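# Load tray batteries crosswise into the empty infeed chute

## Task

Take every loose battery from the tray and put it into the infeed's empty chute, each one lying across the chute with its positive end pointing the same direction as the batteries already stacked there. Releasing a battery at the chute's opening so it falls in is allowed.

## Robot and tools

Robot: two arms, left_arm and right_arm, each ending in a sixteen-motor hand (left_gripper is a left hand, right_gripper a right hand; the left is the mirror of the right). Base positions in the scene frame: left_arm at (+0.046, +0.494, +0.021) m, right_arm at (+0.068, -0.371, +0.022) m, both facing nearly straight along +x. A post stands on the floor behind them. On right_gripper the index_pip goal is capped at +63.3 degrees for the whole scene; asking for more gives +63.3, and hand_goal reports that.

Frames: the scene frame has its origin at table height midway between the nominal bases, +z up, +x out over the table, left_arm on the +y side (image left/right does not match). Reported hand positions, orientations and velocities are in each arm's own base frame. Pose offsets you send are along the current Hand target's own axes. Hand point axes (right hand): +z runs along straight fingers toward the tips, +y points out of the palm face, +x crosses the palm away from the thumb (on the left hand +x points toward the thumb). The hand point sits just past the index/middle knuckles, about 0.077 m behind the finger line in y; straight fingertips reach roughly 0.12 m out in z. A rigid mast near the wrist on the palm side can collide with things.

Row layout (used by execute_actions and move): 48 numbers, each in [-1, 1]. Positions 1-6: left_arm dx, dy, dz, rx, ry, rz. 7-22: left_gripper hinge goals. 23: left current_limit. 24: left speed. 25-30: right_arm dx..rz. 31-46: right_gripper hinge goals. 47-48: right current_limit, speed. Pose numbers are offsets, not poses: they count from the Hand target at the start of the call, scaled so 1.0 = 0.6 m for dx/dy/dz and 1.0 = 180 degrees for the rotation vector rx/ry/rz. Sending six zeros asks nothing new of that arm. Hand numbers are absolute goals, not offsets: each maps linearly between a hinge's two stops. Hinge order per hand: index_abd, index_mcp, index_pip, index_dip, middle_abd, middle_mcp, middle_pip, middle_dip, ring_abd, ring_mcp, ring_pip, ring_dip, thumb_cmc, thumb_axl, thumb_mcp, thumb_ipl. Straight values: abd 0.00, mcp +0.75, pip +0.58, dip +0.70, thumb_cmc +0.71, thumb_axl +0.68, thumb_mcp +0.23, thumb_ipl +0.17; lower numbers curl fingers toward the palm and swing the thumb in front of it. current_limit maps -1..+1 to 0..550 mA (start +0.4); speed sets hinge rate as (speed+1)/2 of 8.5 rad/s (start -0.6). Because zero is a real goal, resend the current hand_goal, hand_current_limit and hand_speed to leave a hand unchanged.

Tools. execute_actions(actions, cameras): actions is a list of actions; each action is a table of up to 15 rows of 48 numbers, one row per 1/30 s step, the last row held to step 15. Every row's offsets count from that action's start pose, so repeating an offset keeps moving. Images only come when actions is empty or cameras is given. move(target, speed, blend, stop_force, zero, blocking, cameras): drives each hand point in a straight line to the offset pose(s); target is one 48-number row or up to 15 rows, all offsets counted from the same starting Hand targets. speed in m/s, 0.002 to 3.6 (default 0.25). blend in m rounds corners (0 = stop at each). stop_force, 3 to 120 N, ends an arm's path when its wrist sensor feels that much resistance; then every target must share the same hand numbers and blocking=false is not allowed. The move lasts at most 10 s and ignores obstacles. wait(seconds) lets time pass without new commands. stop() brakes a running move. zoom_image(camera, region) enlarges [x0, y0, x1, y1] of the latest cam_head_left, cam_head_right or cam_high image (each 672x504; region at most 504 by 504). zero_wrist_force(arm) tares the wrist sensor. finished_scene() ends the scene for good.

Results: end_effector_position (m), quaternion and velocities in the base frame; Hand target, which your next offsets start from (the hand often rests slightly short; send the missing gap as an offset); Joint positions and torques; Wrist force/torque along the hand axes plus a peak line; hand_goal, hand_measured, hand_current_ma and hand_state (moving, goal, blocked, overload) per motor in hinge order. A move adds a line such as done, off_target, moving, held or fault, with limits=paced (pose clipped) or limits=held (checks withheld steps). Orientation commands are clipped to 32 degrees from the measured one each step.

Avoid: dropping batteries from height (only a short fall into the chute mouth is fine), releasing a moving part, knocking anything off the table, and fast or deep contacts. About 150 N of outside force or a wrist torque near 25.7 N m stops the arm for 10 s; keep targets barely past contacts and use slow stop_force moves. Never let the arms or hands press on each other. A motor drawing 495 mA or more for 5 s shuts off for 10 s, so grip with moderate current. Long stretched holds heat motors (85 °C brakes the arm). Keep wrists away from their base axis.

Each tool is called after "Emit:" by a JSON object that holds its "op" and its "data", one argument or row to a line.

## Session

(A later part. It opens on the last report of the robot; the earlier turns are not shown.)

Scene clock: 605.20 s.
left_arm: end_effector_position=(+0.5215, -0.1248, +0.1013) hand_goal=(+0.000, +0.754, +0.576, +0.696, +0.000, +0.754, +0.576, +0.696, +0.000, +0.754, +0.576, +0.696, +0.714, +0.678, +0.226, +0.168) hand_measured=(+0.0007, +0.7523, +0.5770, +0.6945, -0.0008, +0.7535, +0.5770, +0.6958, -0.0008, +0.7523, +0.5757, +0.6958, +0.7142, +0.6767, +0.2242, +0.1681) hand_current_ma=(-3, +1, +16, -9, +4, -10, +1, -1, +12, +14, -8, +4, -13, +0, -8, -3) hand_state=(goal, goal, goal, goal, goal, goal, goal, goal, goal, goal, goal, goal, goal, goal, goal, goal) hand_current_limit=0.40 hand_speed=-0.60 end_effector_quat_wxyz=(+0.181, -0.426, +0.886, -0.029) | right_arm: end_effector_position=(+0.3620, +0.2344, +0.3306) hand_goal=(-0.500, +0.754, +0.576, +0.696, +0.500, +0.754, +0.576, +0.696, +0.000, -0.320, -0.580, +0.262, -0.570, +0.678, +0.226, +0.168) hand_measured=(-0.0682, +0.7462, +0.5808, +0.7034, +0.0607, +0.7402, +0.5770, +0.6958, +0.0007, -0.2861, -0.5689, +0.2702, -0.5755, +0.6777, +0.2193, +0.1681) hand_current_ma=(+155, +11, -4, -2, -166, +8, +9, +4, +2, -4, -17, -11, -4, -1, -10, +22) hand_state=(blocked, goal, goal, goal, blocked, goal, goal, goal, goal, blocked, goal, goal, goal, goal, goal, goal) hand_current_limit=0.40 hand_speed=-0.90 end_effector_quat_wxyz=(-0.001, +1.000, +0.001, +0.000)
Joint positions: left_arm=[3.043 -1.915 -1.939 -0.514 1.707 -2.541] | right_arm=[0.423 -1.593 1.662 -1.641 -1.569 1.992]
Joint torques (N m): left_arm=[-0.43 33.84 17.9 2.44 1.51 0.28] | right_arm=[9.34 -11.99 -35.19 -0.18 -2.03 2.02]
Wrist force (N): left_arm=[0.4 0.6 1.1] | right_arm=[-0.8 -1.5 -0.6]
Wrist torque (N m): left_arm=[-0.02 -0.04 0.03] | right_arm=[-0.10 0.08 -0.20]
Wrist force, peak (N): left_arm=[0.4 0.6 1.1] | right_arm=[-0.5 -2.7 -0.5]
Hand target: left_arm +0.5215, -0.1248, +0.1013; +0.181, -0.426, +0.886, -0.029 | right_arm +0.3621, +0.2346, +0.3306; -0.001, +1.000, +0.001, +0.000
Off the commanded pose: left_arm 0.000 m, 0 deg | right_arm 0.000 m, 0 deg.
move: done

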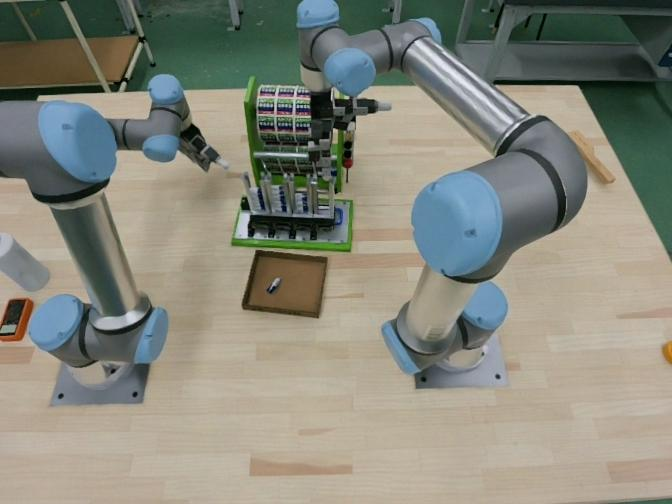

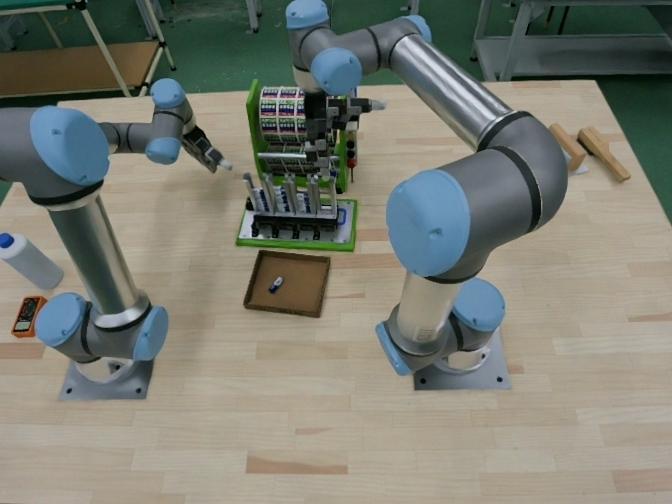

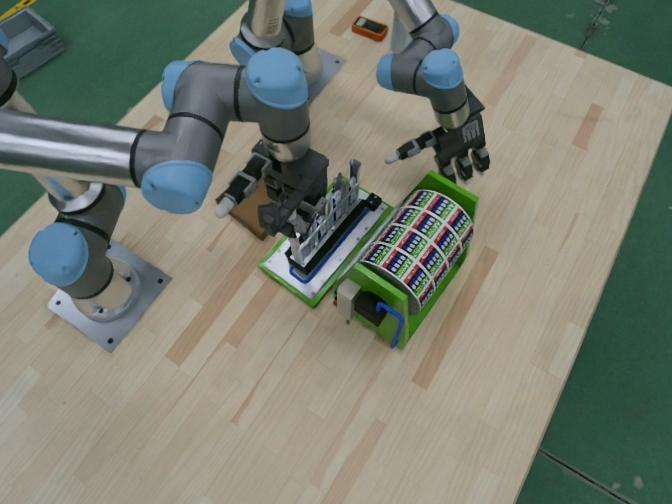

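Emit:
{"op": "move", "data": {
  "target": [0,0,0,0,0,0, 0,0.754,0.576,0.696,0,0.754,0.576,0.696,0,0.754,0.576,0.696,0.714,0.678,0.226,0.168,0.4,-0.6, 0.0125,-0.0163,0.012,0,0,0, -0.5,0.754,0.576,0.696,0.5,0.754,0.576,0.696,0,-0.32,-0.58,0.262,-0.571,0.678,0.226,0.168,0.4,-0.9],
  "speed": 0.05,
  "cameras": ["all"]
}}

Emit:
{"op": "zoom_image", "data": {
  "camera": "cam_head_left",
  "region": [295, 150, 355, 210]
}}

Emit:
{"op": "zoom_image", "data": {
  "camera": "cam_head_right",
  "region": [295, 150, 355, 210]
}}

Emit:
{"op": "zoom_image", "data": {
  "camera": "cam_high",
  "region": [260, 190, 340, 280]
}}

Scene clock: 646.03 s.
left_arm: end_effector_position=(+0.5215, -0.1248, +0.1013) hand_goal=(+0.000, +0.754, +0.576, +0.696, +0.000, +0.754, +0.576, +0.696, +0.000, +0.754, +0.576, +0.696, +0.714, +0.678, +0.226, +0.168) hand_measured=(-0.0008, +0.7535, +0.5770, +0.6958, +0.0007, +0.7523, +0.5782, +0.6958, +0.0007, +0.7535, +0.5757, +0.6958, +0.7142, +0.6777, +0.2232, +0.1672) hand_current_ma=(-4, -5, +13, +2, -1, +2, -6, -9, +5, +6, +7, -5, -10, +1, +9, -11) hand_state=(goal, goal, goal, goal, goal, goal, goal, goal, goal, goal, goal, goal, goal, goal, goal, goal) hand_current_limit=0.40 hand_speed=-0.60 end_effector_quat_wxyz=(+0.181, -0.426, +0.886, -0.029) | right_arm: end_effector_position=(+0.3695, +0.2443, +0.3234) hand_goal=(-0.500, +0.754, +0.576, +0.696, +0.500, +0.754, +0.576, +0.696, +0.000, -0.320, -0.580, +0.262, -0.570, +0.678, +0.226, +0.168) hand_measured=(-0.0682, +0.7462, +0.5808, +0.7034, +0.0622, +0.7402, +0.5770, +0.6958, -0.0008, -0.2861, -0.5689, +0.2715, -0.5755, +0.6777, +0.2183, +0.1672) hand_current_ma=(+153, -2, -4, -2, -164, +18, -14, -2, +15, -11, -1, -16, -11, -4, -3, +9) hand_state=(blocked, goal, goal, goal, blocked, goal, goal, goal, goal, blocked, goal, goal, goal, goal, goal, goal) hand_current_limit=0.40 hand_speed=-0.90 end_effector_quat_wxyz=(-0.001, +1.000, +0.001, +0.000) end_effector_velocity=(+0.001, +0.001, -0.001) end_effector_angular_velocity=(-0.001, +0.002, +0.001)
Joint positions: left_arm=[3.043 -1.915 -1.939 -0.514 1.707 -2.541] | right_arm=[0.435 -1.562 1.65 -1.66 -1.569 2.004]
Joint velocities: left_arm=[within noise] | right_arm=[0.002 0.005 -0.001 -0.002 0 0.001]
Joint torques (N m): left_arm=[0.18 33.27 18.78 2.35 1.52 0.25] | right_arm=[10.14 -11.96 -34.14 -4.03 -1.09 1.9]
Wrist force (N): left_arm=[0.0 0.4 0.8] | right_arm=[-0.7 -1.9 -0.7]
Wrist torque (N m): left_arm=[-0.02 0.01 0.00] | right_arm=[-0.13 0.05 -0.21]
Wrist force, peak (N): left_arm=[0.3 0.3 1.2] | right_arm=[-1.2 -2.0 -0.7]
Hand target: left_arm +0.5215, -0.1248, +0.1013; +0.181, -0.426, +0.886, -0.029 | right_arm +0.3695, +0.2444, +0.3234; -0.001, +1.000, +0.001, +0.000
Off the commanded pose: left_arm 0.000 m, 0 deg | right_arm 0.000 m, 0 deg.
move: done

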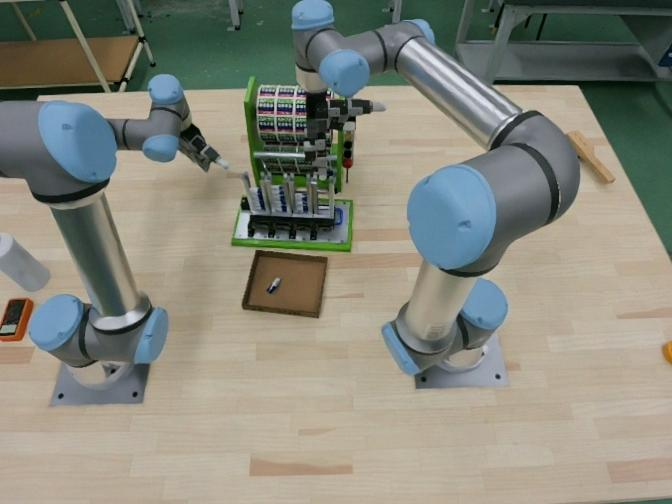

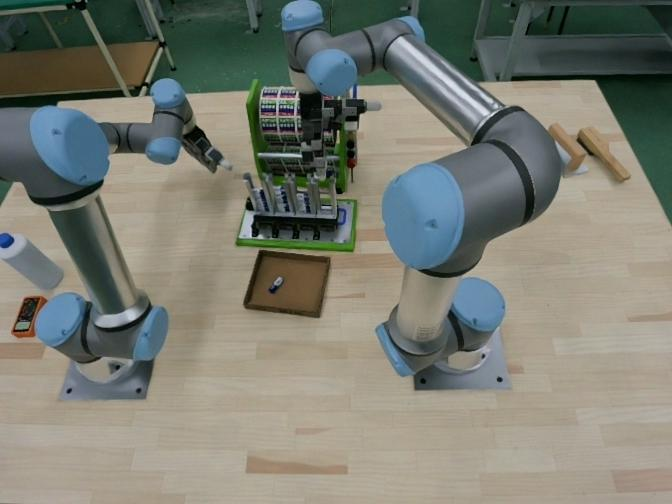

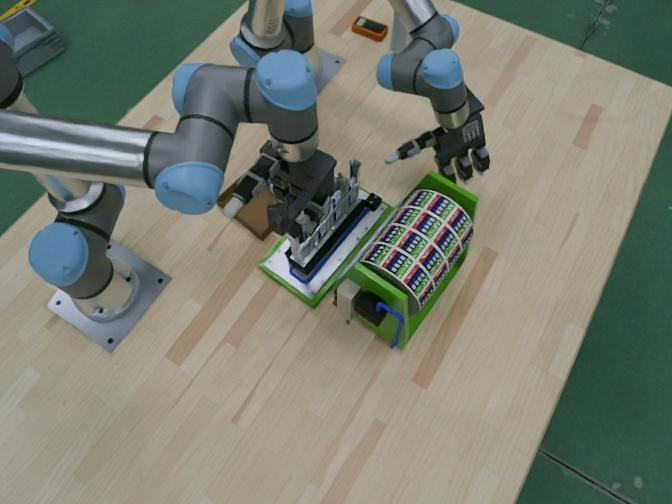

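Scaled by 8.400 from the camera's image (finer frame: 960x720).

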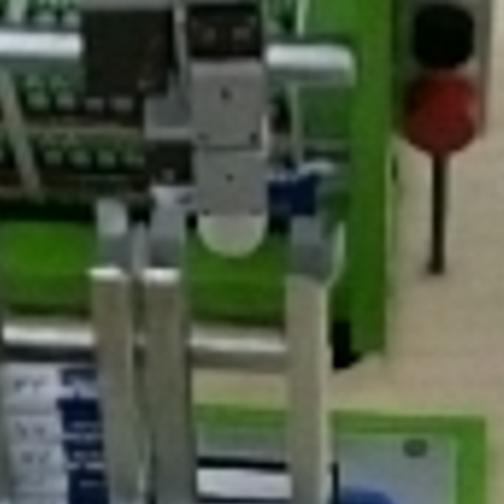

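Scaled by 8.400 from the camera's image (finer frame: 960x720).

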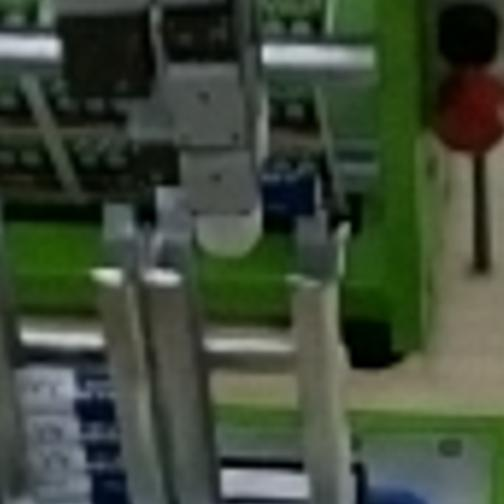

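Scaled by 5.600 from the camera's image (finer frame: 960x720).

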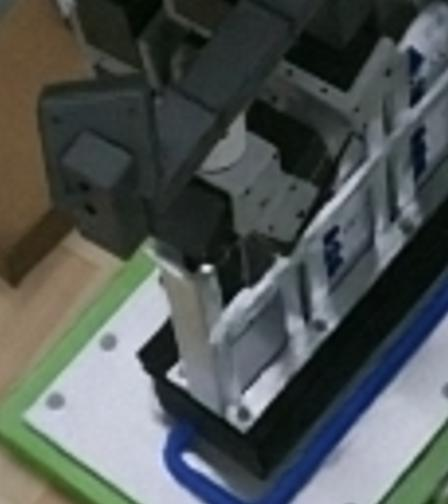

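Emit:
{"op": "zoom_image", "data": {
  "camera": "cam_high",
  "region": [280, 215, 325, 260]
}}

Scaled by 11.200 from the camera's image (finer frame: 960x720).

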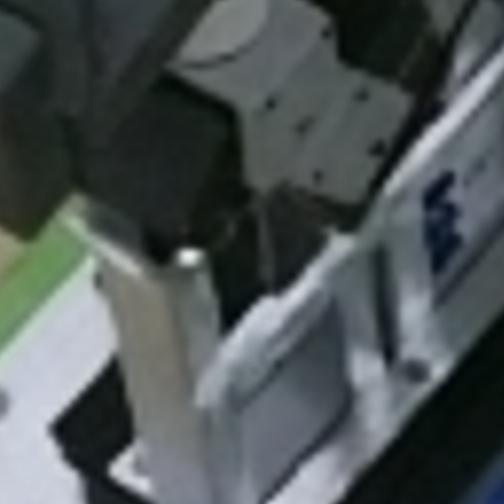

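Emit:
{"op": "move", "data": {
  "target": [0,0,0,0,0,0, 0,0.754,0.576,0.696,0,0.754,0.576,0.696,0,0.754,0.576,0.696,0.714,0.678,0.226,0.168,0.4,-0.6, 0.004,0,0.018,0,0,0, -0.5,0.754,0.576,0.696,0.5,0.754,0.576,0.696,0,-0.32,-0.58,0.262,-0.571,0.678,0.226,0.168,0.4,-0.9],
  "speed": 0.02
}}

Emit:
{"op": "move", "data": {
  "target": [0,0,0,0,0,0, 0,0.754,0.576,0.696,0,0.754,0.576,0.696,0,0.754,0.576,0.696,0.714,0.678,0.226,0.168,0.4,-0.6, 0,0,0.05,0,0,0, -0.5,0.754,0.576,0.696,0.5,0.754,0.576,0.696,0,-0.32,-0.58,0.262,-0.571,0.678,0.226,0.168,0.4,-0.9],
  "speed": 0.005,
  "stop_force": 3,
  "cameras": ["all"]
}}

Emit:
{"op": "zoom_image", "data": {
  "camera": "cam_head_left",
  "region": [295, 150, 355, 210]
}}

Emit:
{"op": "zoom_image", "data": {
  "camera": "cam_head_right",
  "region": [295, 150, 355, 210]
}}

Emit:
{"op": "zoom_image", "data": {
  "camera": "cam_high",
  "region": [260, 190, 340, 280]
}}

Scene clock: 749.00 s.
left_arm: end_effector_position=(+0.5215, -0.1248, +0.1013) hand_goal=(+0.000, +0.754, +0.576, +0.696, +0.000, +0.754, +0.576, +0.696, +0.000, +0.754, +0.576, +0.696, +0.714, +0.678, +0.226, +0.168) hand_measured=(+0.0007, +0.7523, +0.5770, +0.6958, -0.0008, +0.7523, +0.5757, +0.6958, +0.0007, +0.7523, +0.5770, +0.6958, +0.7142, +0.6767, +0.2242, +0.1672) hand_current_ma=(-4, -4, +10, +1, +10, +7, -1, +5, +8, -3, -2, +11, -16, +5, +1, -7) hand_state=(goal, goal, goal, goal, goal, goal, goal, goal, goal, goal, goal, goal, goal, goal, goal, goal) hand_current_limit=0.40 hand_speed=-0.60 end_effector_quat_wxyz=(+0.181, -0.426, +0.886, -0.029) | right_arm: end_effector_position=(+0.3719, +0.2444, +0.3127) hand_goal=(-0.500, +0.754, +0.576, +0.696, +0.500, +0.754, +0.576, +0.696, +0.000, -0.320, -0.580, +0.262, -0.570, +0.678, +0.226, +0.168) hand_measured=(-0.0682, +0.7462, +0.5808, +0.7034, +0.0622, +0.7402, +0.5770, +0.6958, -0.0008, -0.2861, -0.5689, +0.2715, -0.5755, +0.6777, +0.2193, +0.1672) hand_current_ma=(+148, +1, -4, -3, -161, +20, +8, -5, +4, -3, -12, -3, -2, +4, -10, +3) hand_state=(blocked, goal, goal, goal, blocked, goal, goal, goal, goal, blocked, goal, goal, goal, goal, goal, goal) hand_current_limit=0.40 hand_speed=-0.90 end_effector_quat_wxyz=(-0.001, +1.000, +0.001, +0.000)
Joint positions: left_arm=[3.043 -1.915 -1.939 -0.514 1.707 -2.541] | right_arm=[0.433 -1.555 1.67 -1.687 -1.569 2.002]
Joint torques (N m): left_arm=[0.28 33.79 18.96 2.19 1.62 0.32] | right_arm=[-10.52 -12.94 -9.18 -4.25 -1.35 -2.44]
Wrist force (N): left_arm=[0.0 0.0 0.9] | right_arm=[-0.6 -1.8 -0.5]
Wrist torque (N m): left_arm=[-0.07 0.01 0.01] | right_arm=[-0.15 0.03 -0.05]
Wrist force, peak (N): left_arm=[0.4 0.3 1.4] | right_arm=[-0.5 -2.4 -0.5]
Hand target: left_arm +0.5215, -0.1248, +0.1013; +0.181, -0.426, +0.886, -0.029 | right_arm +0.3720, +0.2444, +0.3126; -0.001, +1.000, +0.001, +0.000
Off the commanded pose: left_arm 0.000 m, 0 deg | right_arm 0.000 m, 0 deg.
move: done

Scene clock: 755.87 s.
left_arm: end_effector_position=(+0.5215, -0.1248, +0.1013) hand_goal=(+0.000, +0.754, +0.576, +0.696, +0.000, +0.754, +0.576, +0.696, +0.000, +0.754, +0.576, +0.696, +0.714, +0.678, +0.226, +0.168) hand_measured=(-0.0008, +0.7535, +0.5770, +0.6971, +0.0007, +0.7523, +0.5757, +0.6958, -0.0008, +0.7523, +0.5757, +0.6958, +0.7142, +0.6767, +0.2252, +0.1672) hand_current_ma=(+9, +8, +13, +0, +6, -3, -5, -1, -5, +0, -5, -1, -12, -9, -3, -11) hand_state=(goal, goal, goal, goal, goal, goal, goal, goal, goal, goal, goal, goal, goal, goal, goal, goal) hand_current_limit=0.40 hand_speed=-0.60 end_effector_quat_wxyz=(+0.181, -0.426, +0.886, -0.029) | right_arm: end_effector_position=(+0.3720, +0.2445, +0.2826) hand_goal=(-0.500, +0.754, +0.576, +0.696, +0.500, +0.754, +0.576, +0.696, +0.000, -0.320, -0.580, +0.262, -0.570, +0.678, +0.226, +0.168) hand_measured=(-0.0828, +0.7486, +0.5808, +0.7034, +0.0490, +0.7402, +0.5782, +0.6996, +0.0007, -0.2861, -0.5689, +0.2715, -0.5768, +0.6777, +0.2193, +0.1681) hand_current_ma=(+157, +4, -14, +6, -170, +10, +1, -5, +2, -4, -6, -3, -19, -2, -7, +2) hand_state=(blocked, goal, goal, goal, blocked, goal, goal, goal, goal, blocked, goal, goal, goal, goal, goal, goal) hand_current_limit=0.40 hand_speed=-0.90 end_effector_quat_wxyz=(-0.001, +1.000, +0.001, +0.000)
Joint positions: left_arm=[3.043 -1.915 -1.939 -0.514 1.707 -2.541] | right_arm=[0.433 -1.544 1.737 -1.765 -1.569 2.002]
Joint torques (N m): left_arm=[0.28 33.19 18.32 2.23 1.5 0.39] | right_arm=[9.83 -12.3 -7.35 -3.51 0.17 1.63]
Wrist force (N): left_arm=[0.0 0.2 0.9] | right_arm=[2.8 -2.1 -2.0]
Wrist torque (N m): left_arm=[-0.06 0.01 0.00] | right_arm=[-0.04 0.09 0.23]
Wrist force, peak (N): left_arm=[-0.1 0.4 1.4] | right_arm=[3.2 -2.4 -2.5]
Hand target: left_arm +0.5215, -0.1248, +0.1013; +0.181, -0.426, +0.886, -0.029 | right_arm +0.3720, +0.2445, +0.2826; -0.001, +1.000, +0.001, +0.000
Off the commanded pose: left_arm 0.000 m, 0 deg | right_arm 0.000 m, 0 deg.
move: done

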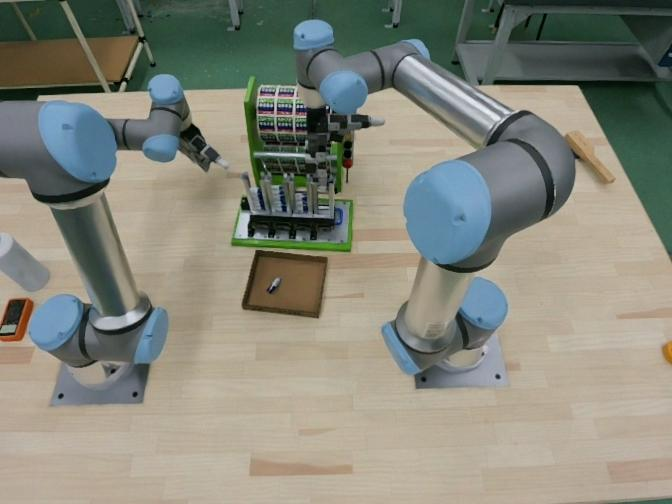

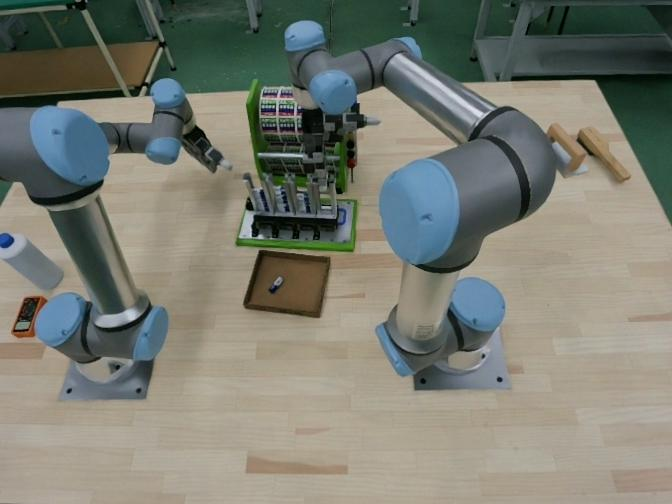

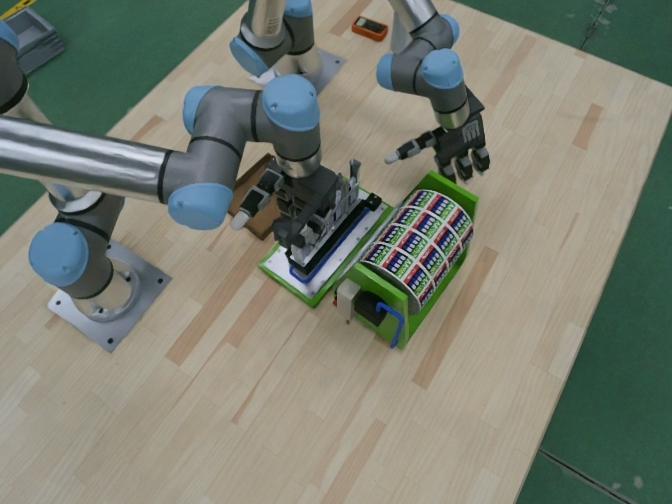

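Scaled by 8.400 from the camera's image (finer frame: 960x720).

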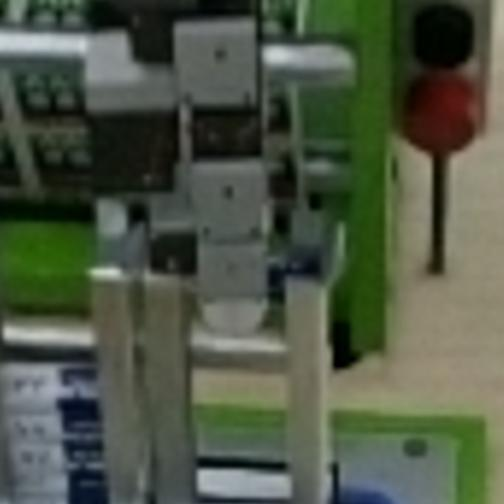

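Scaled by 8.400 from the camera's image (finer frame: 960x720).

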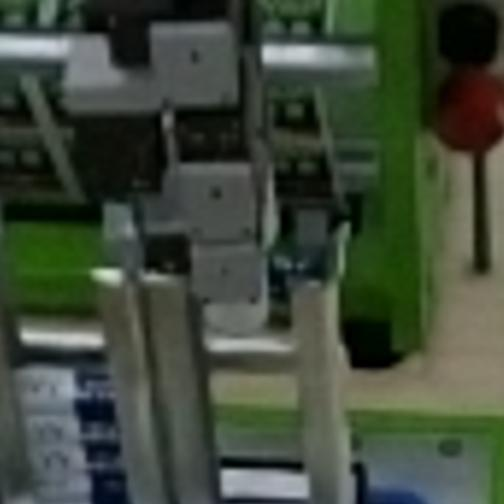

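Scaled by 5.600 from the camera's image (finer frame: 960x720).

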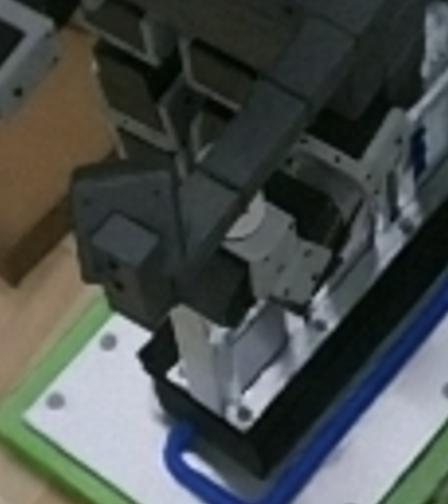

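Emit:
{"op": "move", "data": {
  "target": [0,0,0,0,0,0, 0,0.754,0.576,0.696,0,0.754,0.576,0.696,0,0.754,0.576,0.696,0.714,0.678,0.226,0.168,0.4,-0.6, 0.0025,0,0,0,0,0, -0.5,0.754,0.576,0.696,0.5,0.754,0.576,0.696,0,-0.32,-0.58,0.262,-0.571,0.678,0.226,0.168,0.4,-0.9],
  "speed": 0.01
}}

Emit:
{"op": "move", "data": {
  "target": [0,0,0,0,0,0, 0,0.754,0.576,0.696,0,0.754,0.576,0.696,0,0.754,0.576,0.696,0.714,0.678,0.226,0.168,0.4,-0.6, 0,0,0.013,0,0,0, -0.5,0.754,0.576,0.696,0.5,0.754,0.576,0.696,0,-0.32,-0.58,0.262,-0.571,0.678,0.226,0.168,0.4,-0.9],
  "speed": 0.005,
  "stop_force": 3,
  "cameras": ["all"]
}}

Emit:
{"op": "zoom_image", "data": {
  "camera": "cam_head_left",
  "region": [295, 150, 355, 210]
}}

Emit:
{"op": "zoom_image", "data": {
  "camera": "cam_head_right",
  "region": [295, 150, 355, 210]
}}

Scene clock: 771.67 s.
left_arm: end_effector_position=(+0.5215, -0.1248, +0.1013) hand_goal=(+0.000, +0.754, +0.576, +0.696, +0.000, +0.754, +0.576, +0.696, +0.000, +0.754, +0.576, +0.696, +0.714, +0.678, +0.226, +0.168) hand_measured=(+0.0007, +0.7523, +0.5770, +0.6958, +0.0007, +0.7535, +0.5770, +0.6971, +0.0007, +0.7523, +0.5757, +0.6971, +0.7142, +0.6767, +0.2232, +0.1681) hand_current_ma=(+7, +5, +11, +1, +14, -6, +0, -1, +8, +4, +7, -5, -6, +5, +2, -9) hand_state=(goal, goal, goal, goal, goal, goal, goal, goal, goal, goal, goal, goal, goal, goal, goal, goal) hand_current_limit=0.40 hand_speed=-0.60 end_effector_quat_wxyz=(+0.181, -0.426, +0.886, -0.029) | right_arm: end_effector_position=(+0.3734, +0.2445, +0.2826) hand_goal=(-0.500, +0.754, +0.576, +0.696, +0.500, +0.754, +0.576, +0.696, +0.000, -0.320, -0.580, +0.262, -0.570, +0.678, +0.226, +0.168) hand_measured=(-0.0814, +0.7486, +0.5821, +0.7034, +0.0505, +0.7402, +0.5757, +0.6971, +0.0007, -0.2873, -0.5689, +0.2702, -0.5755, +0.6777, +0.2193, +0.1681) hand_current_ma=(+146, +10, -19, +1, -168, +3, +8, +4, +2, +5, -4, -10, -13, -9, -11, +5) hand_state=(blocked, goal, goal, goal, blocked, goal, goal, goal, goal, blocked, goal, goal, goal, goal, goal, goal) hand_current_limit=0.40 hand_speed=-0.90 end_effector_quat_wxyz=(-0.001, +1.000, +0.001, +0.000)
Joint positions: left_arm=[3.043 -1.915 -1.939 -0.514 1.707 -2.541] | right_arm=[0.432 -1.541 1.734 -1.765 -1.569 2.001]
Joint torques (N m): left_arm=[0.19 33.44 18 2.23 1.5 0.41] | right_arm=[-9.75 -13.07 -33.28 -1.12 0.96 -2.47]
Wrist force (N): left_arm=[0.2 0.2 0.9] | right_arm=[-0.7 -1.9 -0.9]
Wrist torque (N m): left_arm=[-0.06 -0.02 0.03] | right_arm=[-0.11 0.05 -0.06]
Wrist force, peak (N): left_arm=[-0.1 0.3 1.4] | right_arm=[3.5 -1.7 -2.1]
Hand target: left_arm +0.5215, -0.1248, +0.1013; +0.181, -0.426, +0.886, -0.029 | right_arm +0.3735, +0.2445, +0.2826; -0.001, +1.000, +0.001, +0.000
Off the commanded pose: left_arm 0.000 m, 0 deg | right_arm 0.000 m, 0 deg.
move: done

Scene clock: 774.07 s.
left_arm: end_effector_position=(+0.5215, -0.1248, +0.1013) hand_goal=(+0.000, +0.754, +0.576, +0.696, +0.000, +0.754, +0.576, +0.696, +0.000, +0.754, +0.576, +0.696, +0.714, +0.678, +0.226, +0.168) hand_measured=(+0.0007, +0.7535, +0.5770, +0.6958, -0.0008, +0.7523, +0.5782, +0.6958, +0.0007, +0.7535, +0.5782, +0.6958, +0.7142, +0.6777, +0.2242, +0.1672) hand_current_ma=(-3, +9, +16, -6, +8, -2, +4, -1, +5, -3, +4, -6, -6, -9, +2, -19) hand_state=(goal, goal, goal, goal, goal, goal, goal, goal, goal, goal, goal, goal, goal, goal, goal, goal) hand_current_limit=0.40 hand_speed=-0.60 end_effector_quat_wxyz=(+0.181, -0.426, +0.886, -0.029) | right_arm: end_effector_position=(+0.3735, +0.2445, +0.2748) hand_goal=(-0.500, +0.754, +0.576, +0.696, +0.500, +0.754, +0.576, +0.696, +0.000, -0.320, -0.580, +0.262, -0.570, +0.678, +0.226, +0.168) hand_measured=(-0.0814, +0.7498, +0.5821, +0.7034, +0.0520, +0.7390, +0.5770, +0.6971, +0.0007, -0.2873, -0.5676, +0.2702, -0.5755, +0.6767, +0.2193, +0.1681) hand_current_ma=(+147, +13, -12, +2, -166, +10, +8, -2, +13, +9, -6, -2, -4, -7, -4, +6) hand_state=(blocked, goal, goal, goal, blocked, goal, goal, goal, goal, blocked, goal, goal, goal, goal, goal, goal) hand_current_limit=0.40 hand_speed=-0.90 end_effector_quat_wxyz=(-0.001, +1.000, +0.001, +0.000)
Joint positions: left_arm=[3.043 -1.915 -1.939 -0.514 1.707 -2.541] | right_arm=[0.432 -1.537 1.75 -1.785 -1.569 2.001]
Joint torques (N m): left_arm=[-0.16 33.7 17.66 2.35 1.68 0.49] | right_arm=[-1.98 -12.17 -8.81 -4.12 1.52 -0.26]
Wrist force (N): left_arm=[0.3 0.4 1.1] | right_arm=[-0.7 -2.1 -1.0]
Wrist torque (N m): left_arm=[-0.04 -0.02 0.02] | right_arm=[-0.12 0.05 -0.07]
Wrist force, peak (N): left_arm=[0.3 0.7 1.1] | right_arm=[-1.2 -2.3 -1.0]
Hand target: left_arm +0.5215, -0.1248, +0.1013; +0.181, -0.426, +0.886, -0.029 | right_arm +0.3735, +0.2445, +0.2748; -0.001, +1.000, +0.001, +0.000
Off the commanded pose: left_arm 0.000 m, 0 deg | right_arm 0.000 m, 0 deg.
move: done

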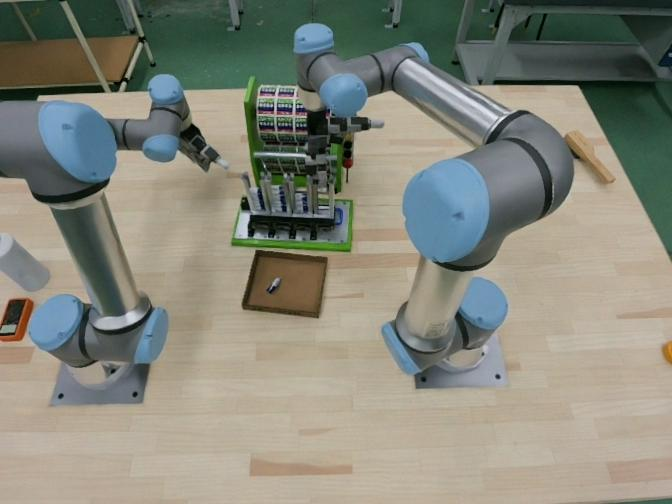

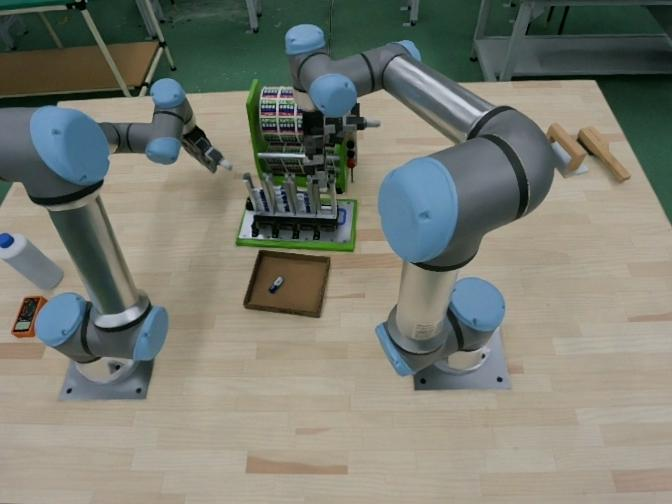

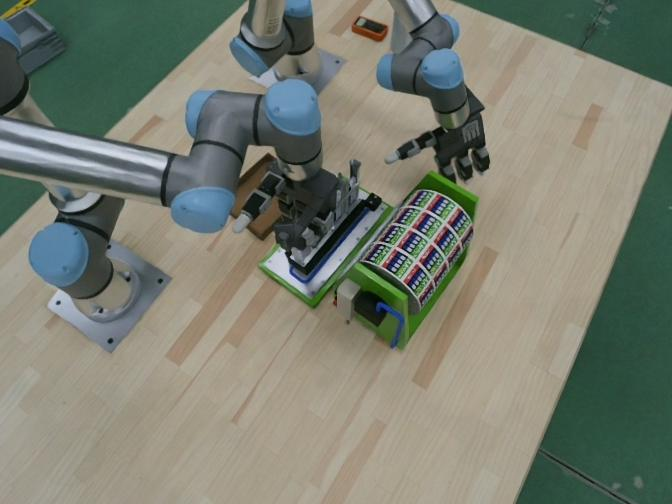

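Scaled by 8.400 from the camera's image (finer frame: 960x720).

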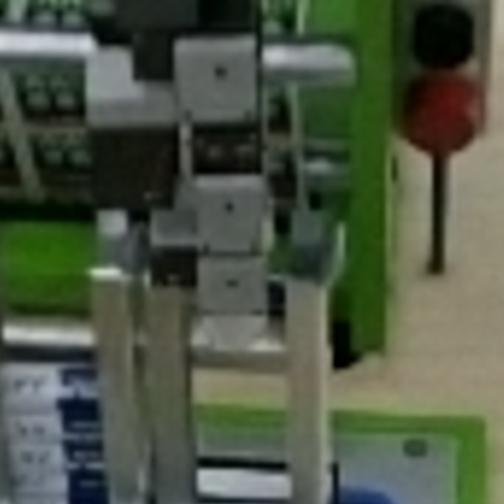

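Scaled by 8.400 from the camera's image (finer frame: 960x720).

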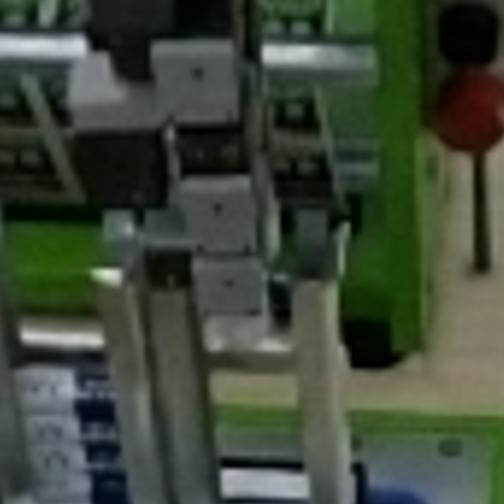

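Emit:
{"op": "move", "data": {
  "target": [0,0,0,0,0,0, 0,0.754,0.576,0.696,0,0.754,0.576,0.696,0,0.754,0.576,0.696,0.714,0.678,0.226,0.168,0.4,-0.6, 0,0,0,0,0,0, 0.06,0.754,0.576,0.696,-0.06,0.754,0.576,0.696,0,-0.32,-0.58,0.262,-0.571,0.678,0.226,0.168,0.4,-0.9],
  "speed": 0.01,
  "cameras": ["all"]
}}

Emit:
{"op": "zoom_image", "data": {
  "camera": "cam_head_left",
  "region": [295, 150, 355, 230]
}}

Emit:
{"op": "zoom_image", "data": {
  "camera": "cam_head_right",
  "region": [295, 150, 355, 230]
}}

Emit:
{"op": "zoom_image", "data": {
  "camera": "cam_high",
  "region": [260, 190, 340, 280]
}}

Scene clock: 799.77 s.
left_arm: end_effector_position=(+0.5215, -0.1248, +0.1013) hand_goal=(+0.000, +0.754, +0.576, +0.696, +0.000, +0.754, +0.576, +0.696, +0.000, +0.754, +0.576, +0.696, +0.714, +0.678, +0.226, +0.168) hand_measured=(+0.0007, +0.7523, +0.5770, +0.6958, -0.0008, +0.7523, +0.5770, +0.6958, -0.0023, +0.7535, +0.5770, +0.6958, +0.7142, +0.6777, +0.2252, +0.1662) hand_current_ma=(+7, -3, +15, +3, +12, -4, -4, +6, +5, -3, -6, -3, -1, -1, -4, +2) hand_state=(goal, goal, goal, goal, goal, goal, goal, goal, goal, goal, goal, goal, goal, goal, goal, goal) hand_current_limit=0.40 hand_speed=-0.60 end_effector_quat_wxyz=(+0.181, -0.426, +0.886, -0.029) | right_arm: end_effector_position=(+0.3735, +0.2445, +0.2748) hand_goal=(+0.060, +0.754, +0.576, +0.696, -0.060, +0.754, +0.576, +0.696, +0.000, -0.320, -0.580, +0.262, -0.570, +0.678, +0.226, +0.168) hand_measured=(-0.0784, +0.7498, +0.5808, +0.7034, +0.0520, +0.7390, +0.5770, +0.6971, +0.0007, -0.2861, -0.5676, +0.2715, -0.5755, +0.6777, +0.2193, +0.1681) hand_current_ma=(+50, -2, -11, +7, -64, +12, +3, -10, +7, +2, -1, +1, -23, -7, -1, +1) hand_state=(moving, goal, goal, goal, moving, goal, goal, goal, goal, blocked, goal, goal, goal, goal, goal, goal) hand_current_limit=0.40 hand_speed=-0.90 end_effector_quat_wxyz=(-0.001, +1.000, +0.001, +0.000)
Joint positions: left_arm=[3.043 -1.915 -1.939 -0.514 1.707 -2.541] | right_arm=[0.432 -1.537 1.75 -1.785 -1.569 2.001]
Joint torques (N m): left_arm=[0.27 33.59 17.82 2.2 1.51 0.55] | right_arm=[7.33 -13.33 -8.63 -4.14 1.51 1.54]
Wrist force (N): left_arm=[0.3 -0.1 0.7] | right_arm=[-0.6 -2.1 -0.6]
Wrist torque (N m): left_arm=[-0.08 -0.03 0.03] | right_arm=[-0.14 0.03 -0.06]
Wrist force, peak (N): left_arm=[-0.1 0.3 1.4] | right_arm=[-0.4 -2.3 -1.3]
Hand target: left_arm +0.5215, -0.1248, +0.1013; +0.181, -0.426, +0.886, -0.029 | right_arm +0.3735, +0.2445, +0.2748; -0.001, +1.000, +0.001, +0.000
Off the commanded pose: left_arm 0.000 m, 0 deg | right_arm 0.000 m, 0 deg.
move: done

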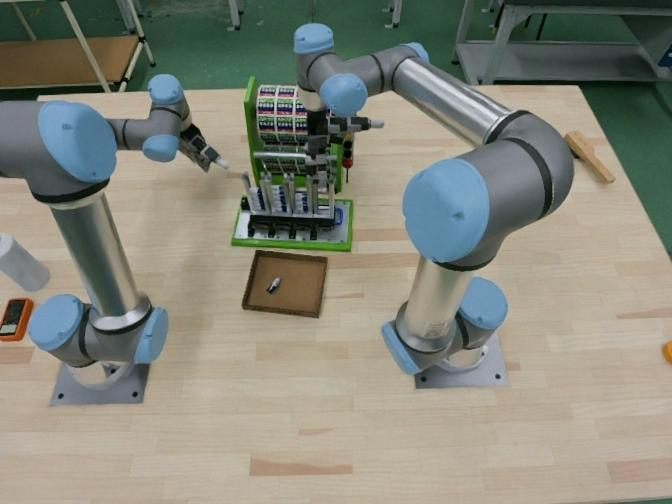

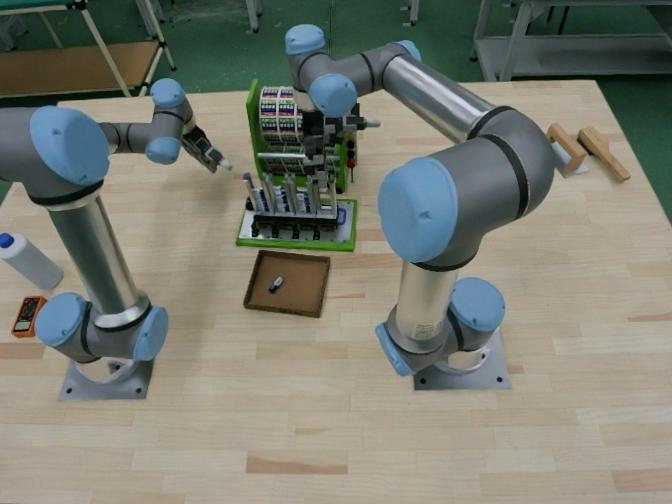

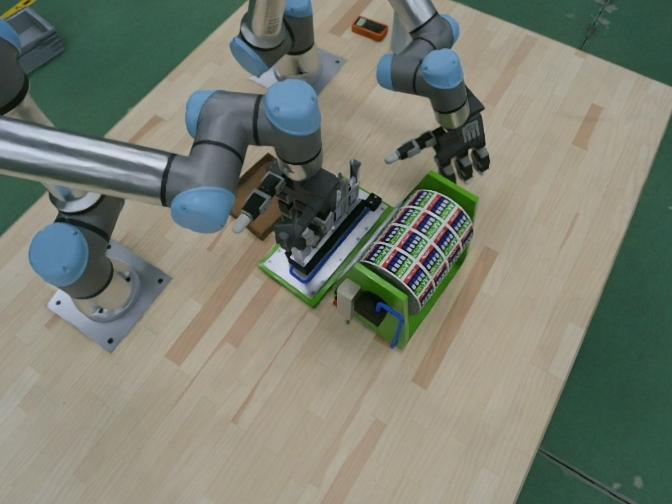

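Scaled by 6.300 from the camera's image (finer frame: 960x720).

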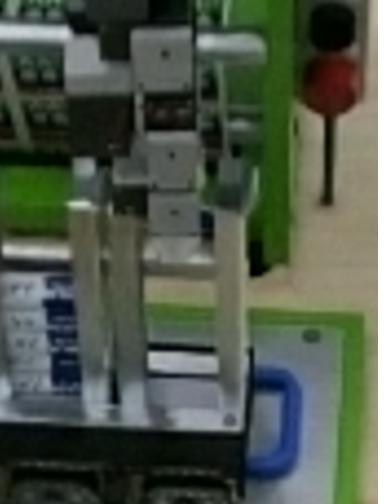

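Scaled by 6.300 from the camera's image (finer frame: 960x720).

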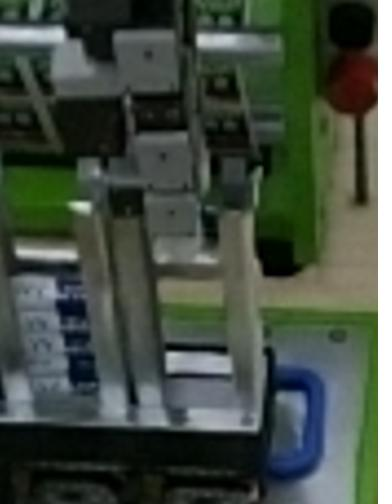

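Scaled by 5.600 from the camera's image (finer frame: 960x720).

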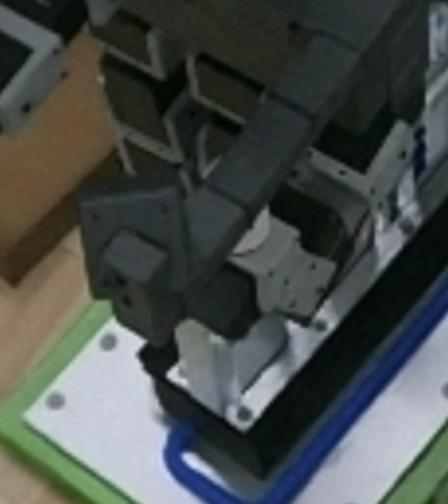

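Emit:
{"op": "wait", "data": {
  "seconds": 0.5,
  "cameras": ["all"]
}}

Emit:
{"op": "zoom_image", "data": {
  "camera": "cam_head_left",
  "region": [295, 150, 355, 230]
}}

Emit:
{"op": "zoom_image", "data": {
  "camera": "cam_head_right",
  "region": [295, 150, 355, 230]
}}

Emit:
{"op": "zoom_image", "data": {
  "camera": "cam_high",
  "region": [260, 190, 340, 280]
}}

Scene clock: 812.90 s.
left_arm: end_effector_position=(+0.5215, -0.1248, +0.1013) hand_goal=(+0.000, +0.754, +0.576, +0.696, +0.000, +0.754, +0.576, +0.696, +0.000, +0.754, +0.576, +0.696, +0.714, +0.678, +0.226, +0.168) hand_measured=(+0.0007, +0.7523, +0.5770, +0.6958, -0.0008, +0.7523, +0.5770, +0.6958, -0.0008, +0.7535, +0.5757, +0.6971, +0.7142, +0.6767, +0.2242, +0.1672) hand_current_ma=(+3, -4, +7, -4, +7, +6, -2, -8, +13, +11, -1, -3, +1, +2, -3, -7) hand_state=(goal, goal, goal, goal, goal, goal, goal, goal, goal, goal, goal, goal, goal, goal, goal, goal) hand_current_limit=0.40 hand_speed=-0.60 end_effector_quat_wxyz=(+0.181, -0.426, +0.886, -0.029) | right_arm: end_effector_position=(+0.3735, +0.2445, +0.2748) hand_goal=(+0.060, +0.754, +0.576, +0.696, -0.060, +0.754, +0.576, +0.696, +0.000, -0.320, -0.580, +0.262, -0.570, +0.678, +0.226, +0.168) hand_measured=(+0.0402, +0.7438, +0.5770, +0.6983, -0.0389, +0.7402, +0.5770, +0.6996, -0.0008, -0.2861, -0.5702, +0.2702, -0.5755, +0.6777, +0.2193, +0.1672) hand_current_ma=(-8, +14, -11, +3, +6, +6, +12, -3, +3, -1, -9, +1, -21, -6, -5, +10) hand_state=(goal, goal, goal, goal, blocked, goal, goal, goal, goal, blocked, goal, goal, goal, goal, goal, goal) hand_current_limit=0.40 hand_speed=-0.90 end_effector_quat_wxyz=(-0.001, +1.000, +0.001, +0.000)
Joint positions: left_arm=[3.043 -1.915 -1.939 -0.514 1.707 -2.541] | right_arm=[0.432 -1.537 1.75 -1.785 -1.569 2.001]
Joint torques (N m): left_arm=[-0.32 33.39 18.02 2.12 1.66 0.61] | right_arm=[7.88 -12.67 -8.64 -3.81 1.48 1.54]
Wrist force (N): left_arm=[0.0 0.1 0.9] | right_arm=[-0.7 -1.7 -1.2]
Wrist torque (N m): left_arm=[-0.09 0.01 0.01] | right_arm=[-0.06 0.06 -0.07]
Wrist force, peak (N): left_arm=[0.1 0.4 1.4] | right_arm=[-0.8 -2.5 -1.0]
Hand target: left_arm +0.5215, -0.1248, +0.1013; +0.181, -0.426, +0.886, -0.029 | right_arm +0.3735, +0.2445, +0.2748; -0.001, +1.000, +0.001, +0.000
Off the commanded pose: left_arm 0.000 m, 0 deg | right_arm 0.000 m, 0 deg.
wait: 0.50 s; at rest from the start

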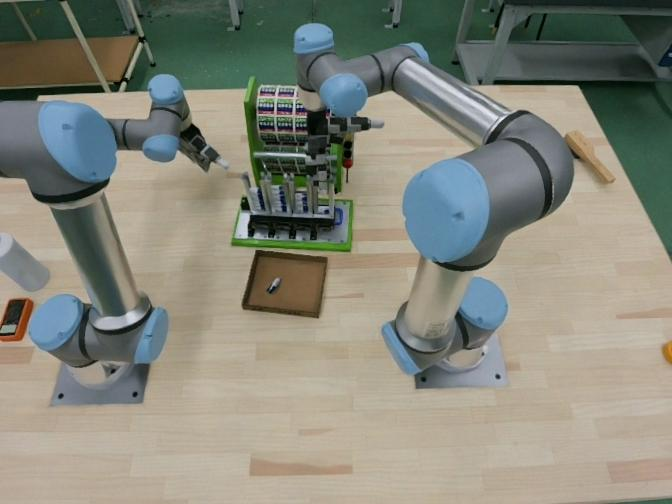

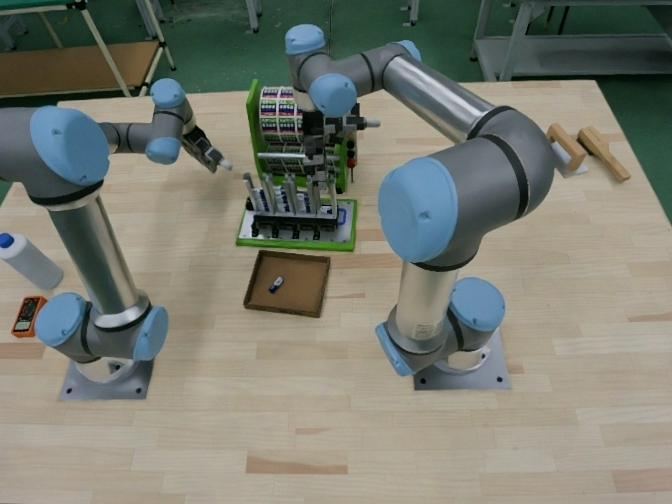

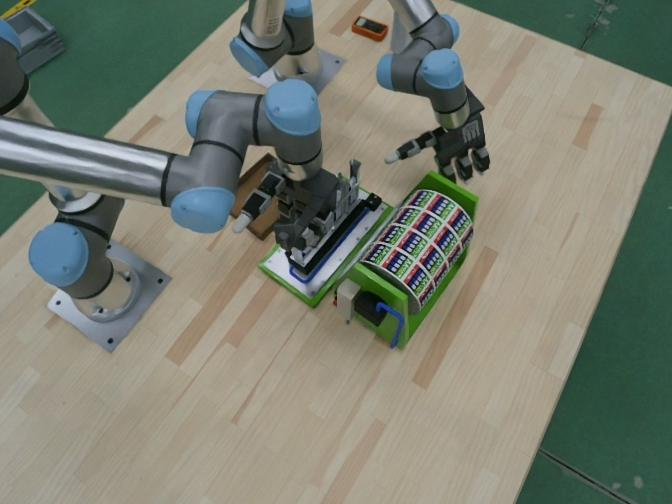

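Scaled by 6.300 from the camera's image (finer frame: 960x720).

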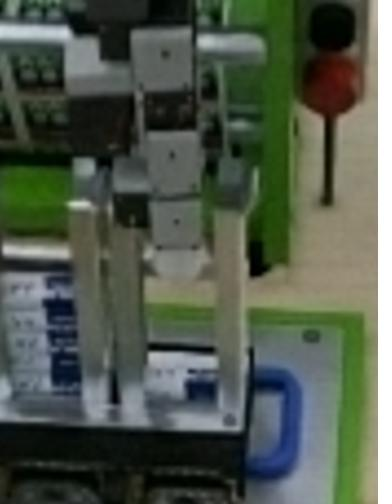

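Scaled by 6.300 from the camera's image (finer frame: 960x720).

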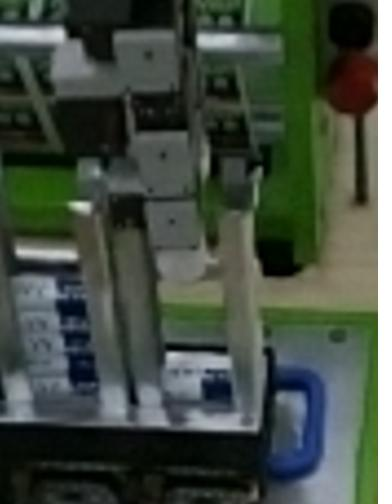

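Scaled by 5.600 from the camera's image (finer frame: 960x720).

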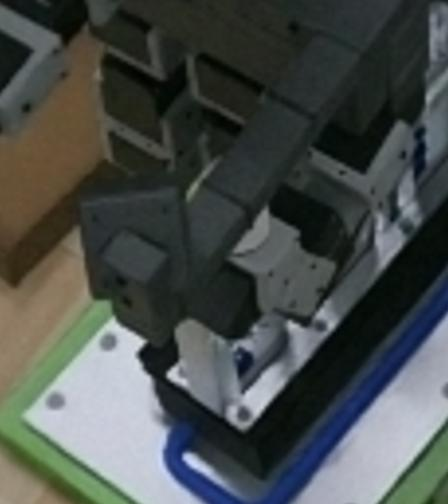

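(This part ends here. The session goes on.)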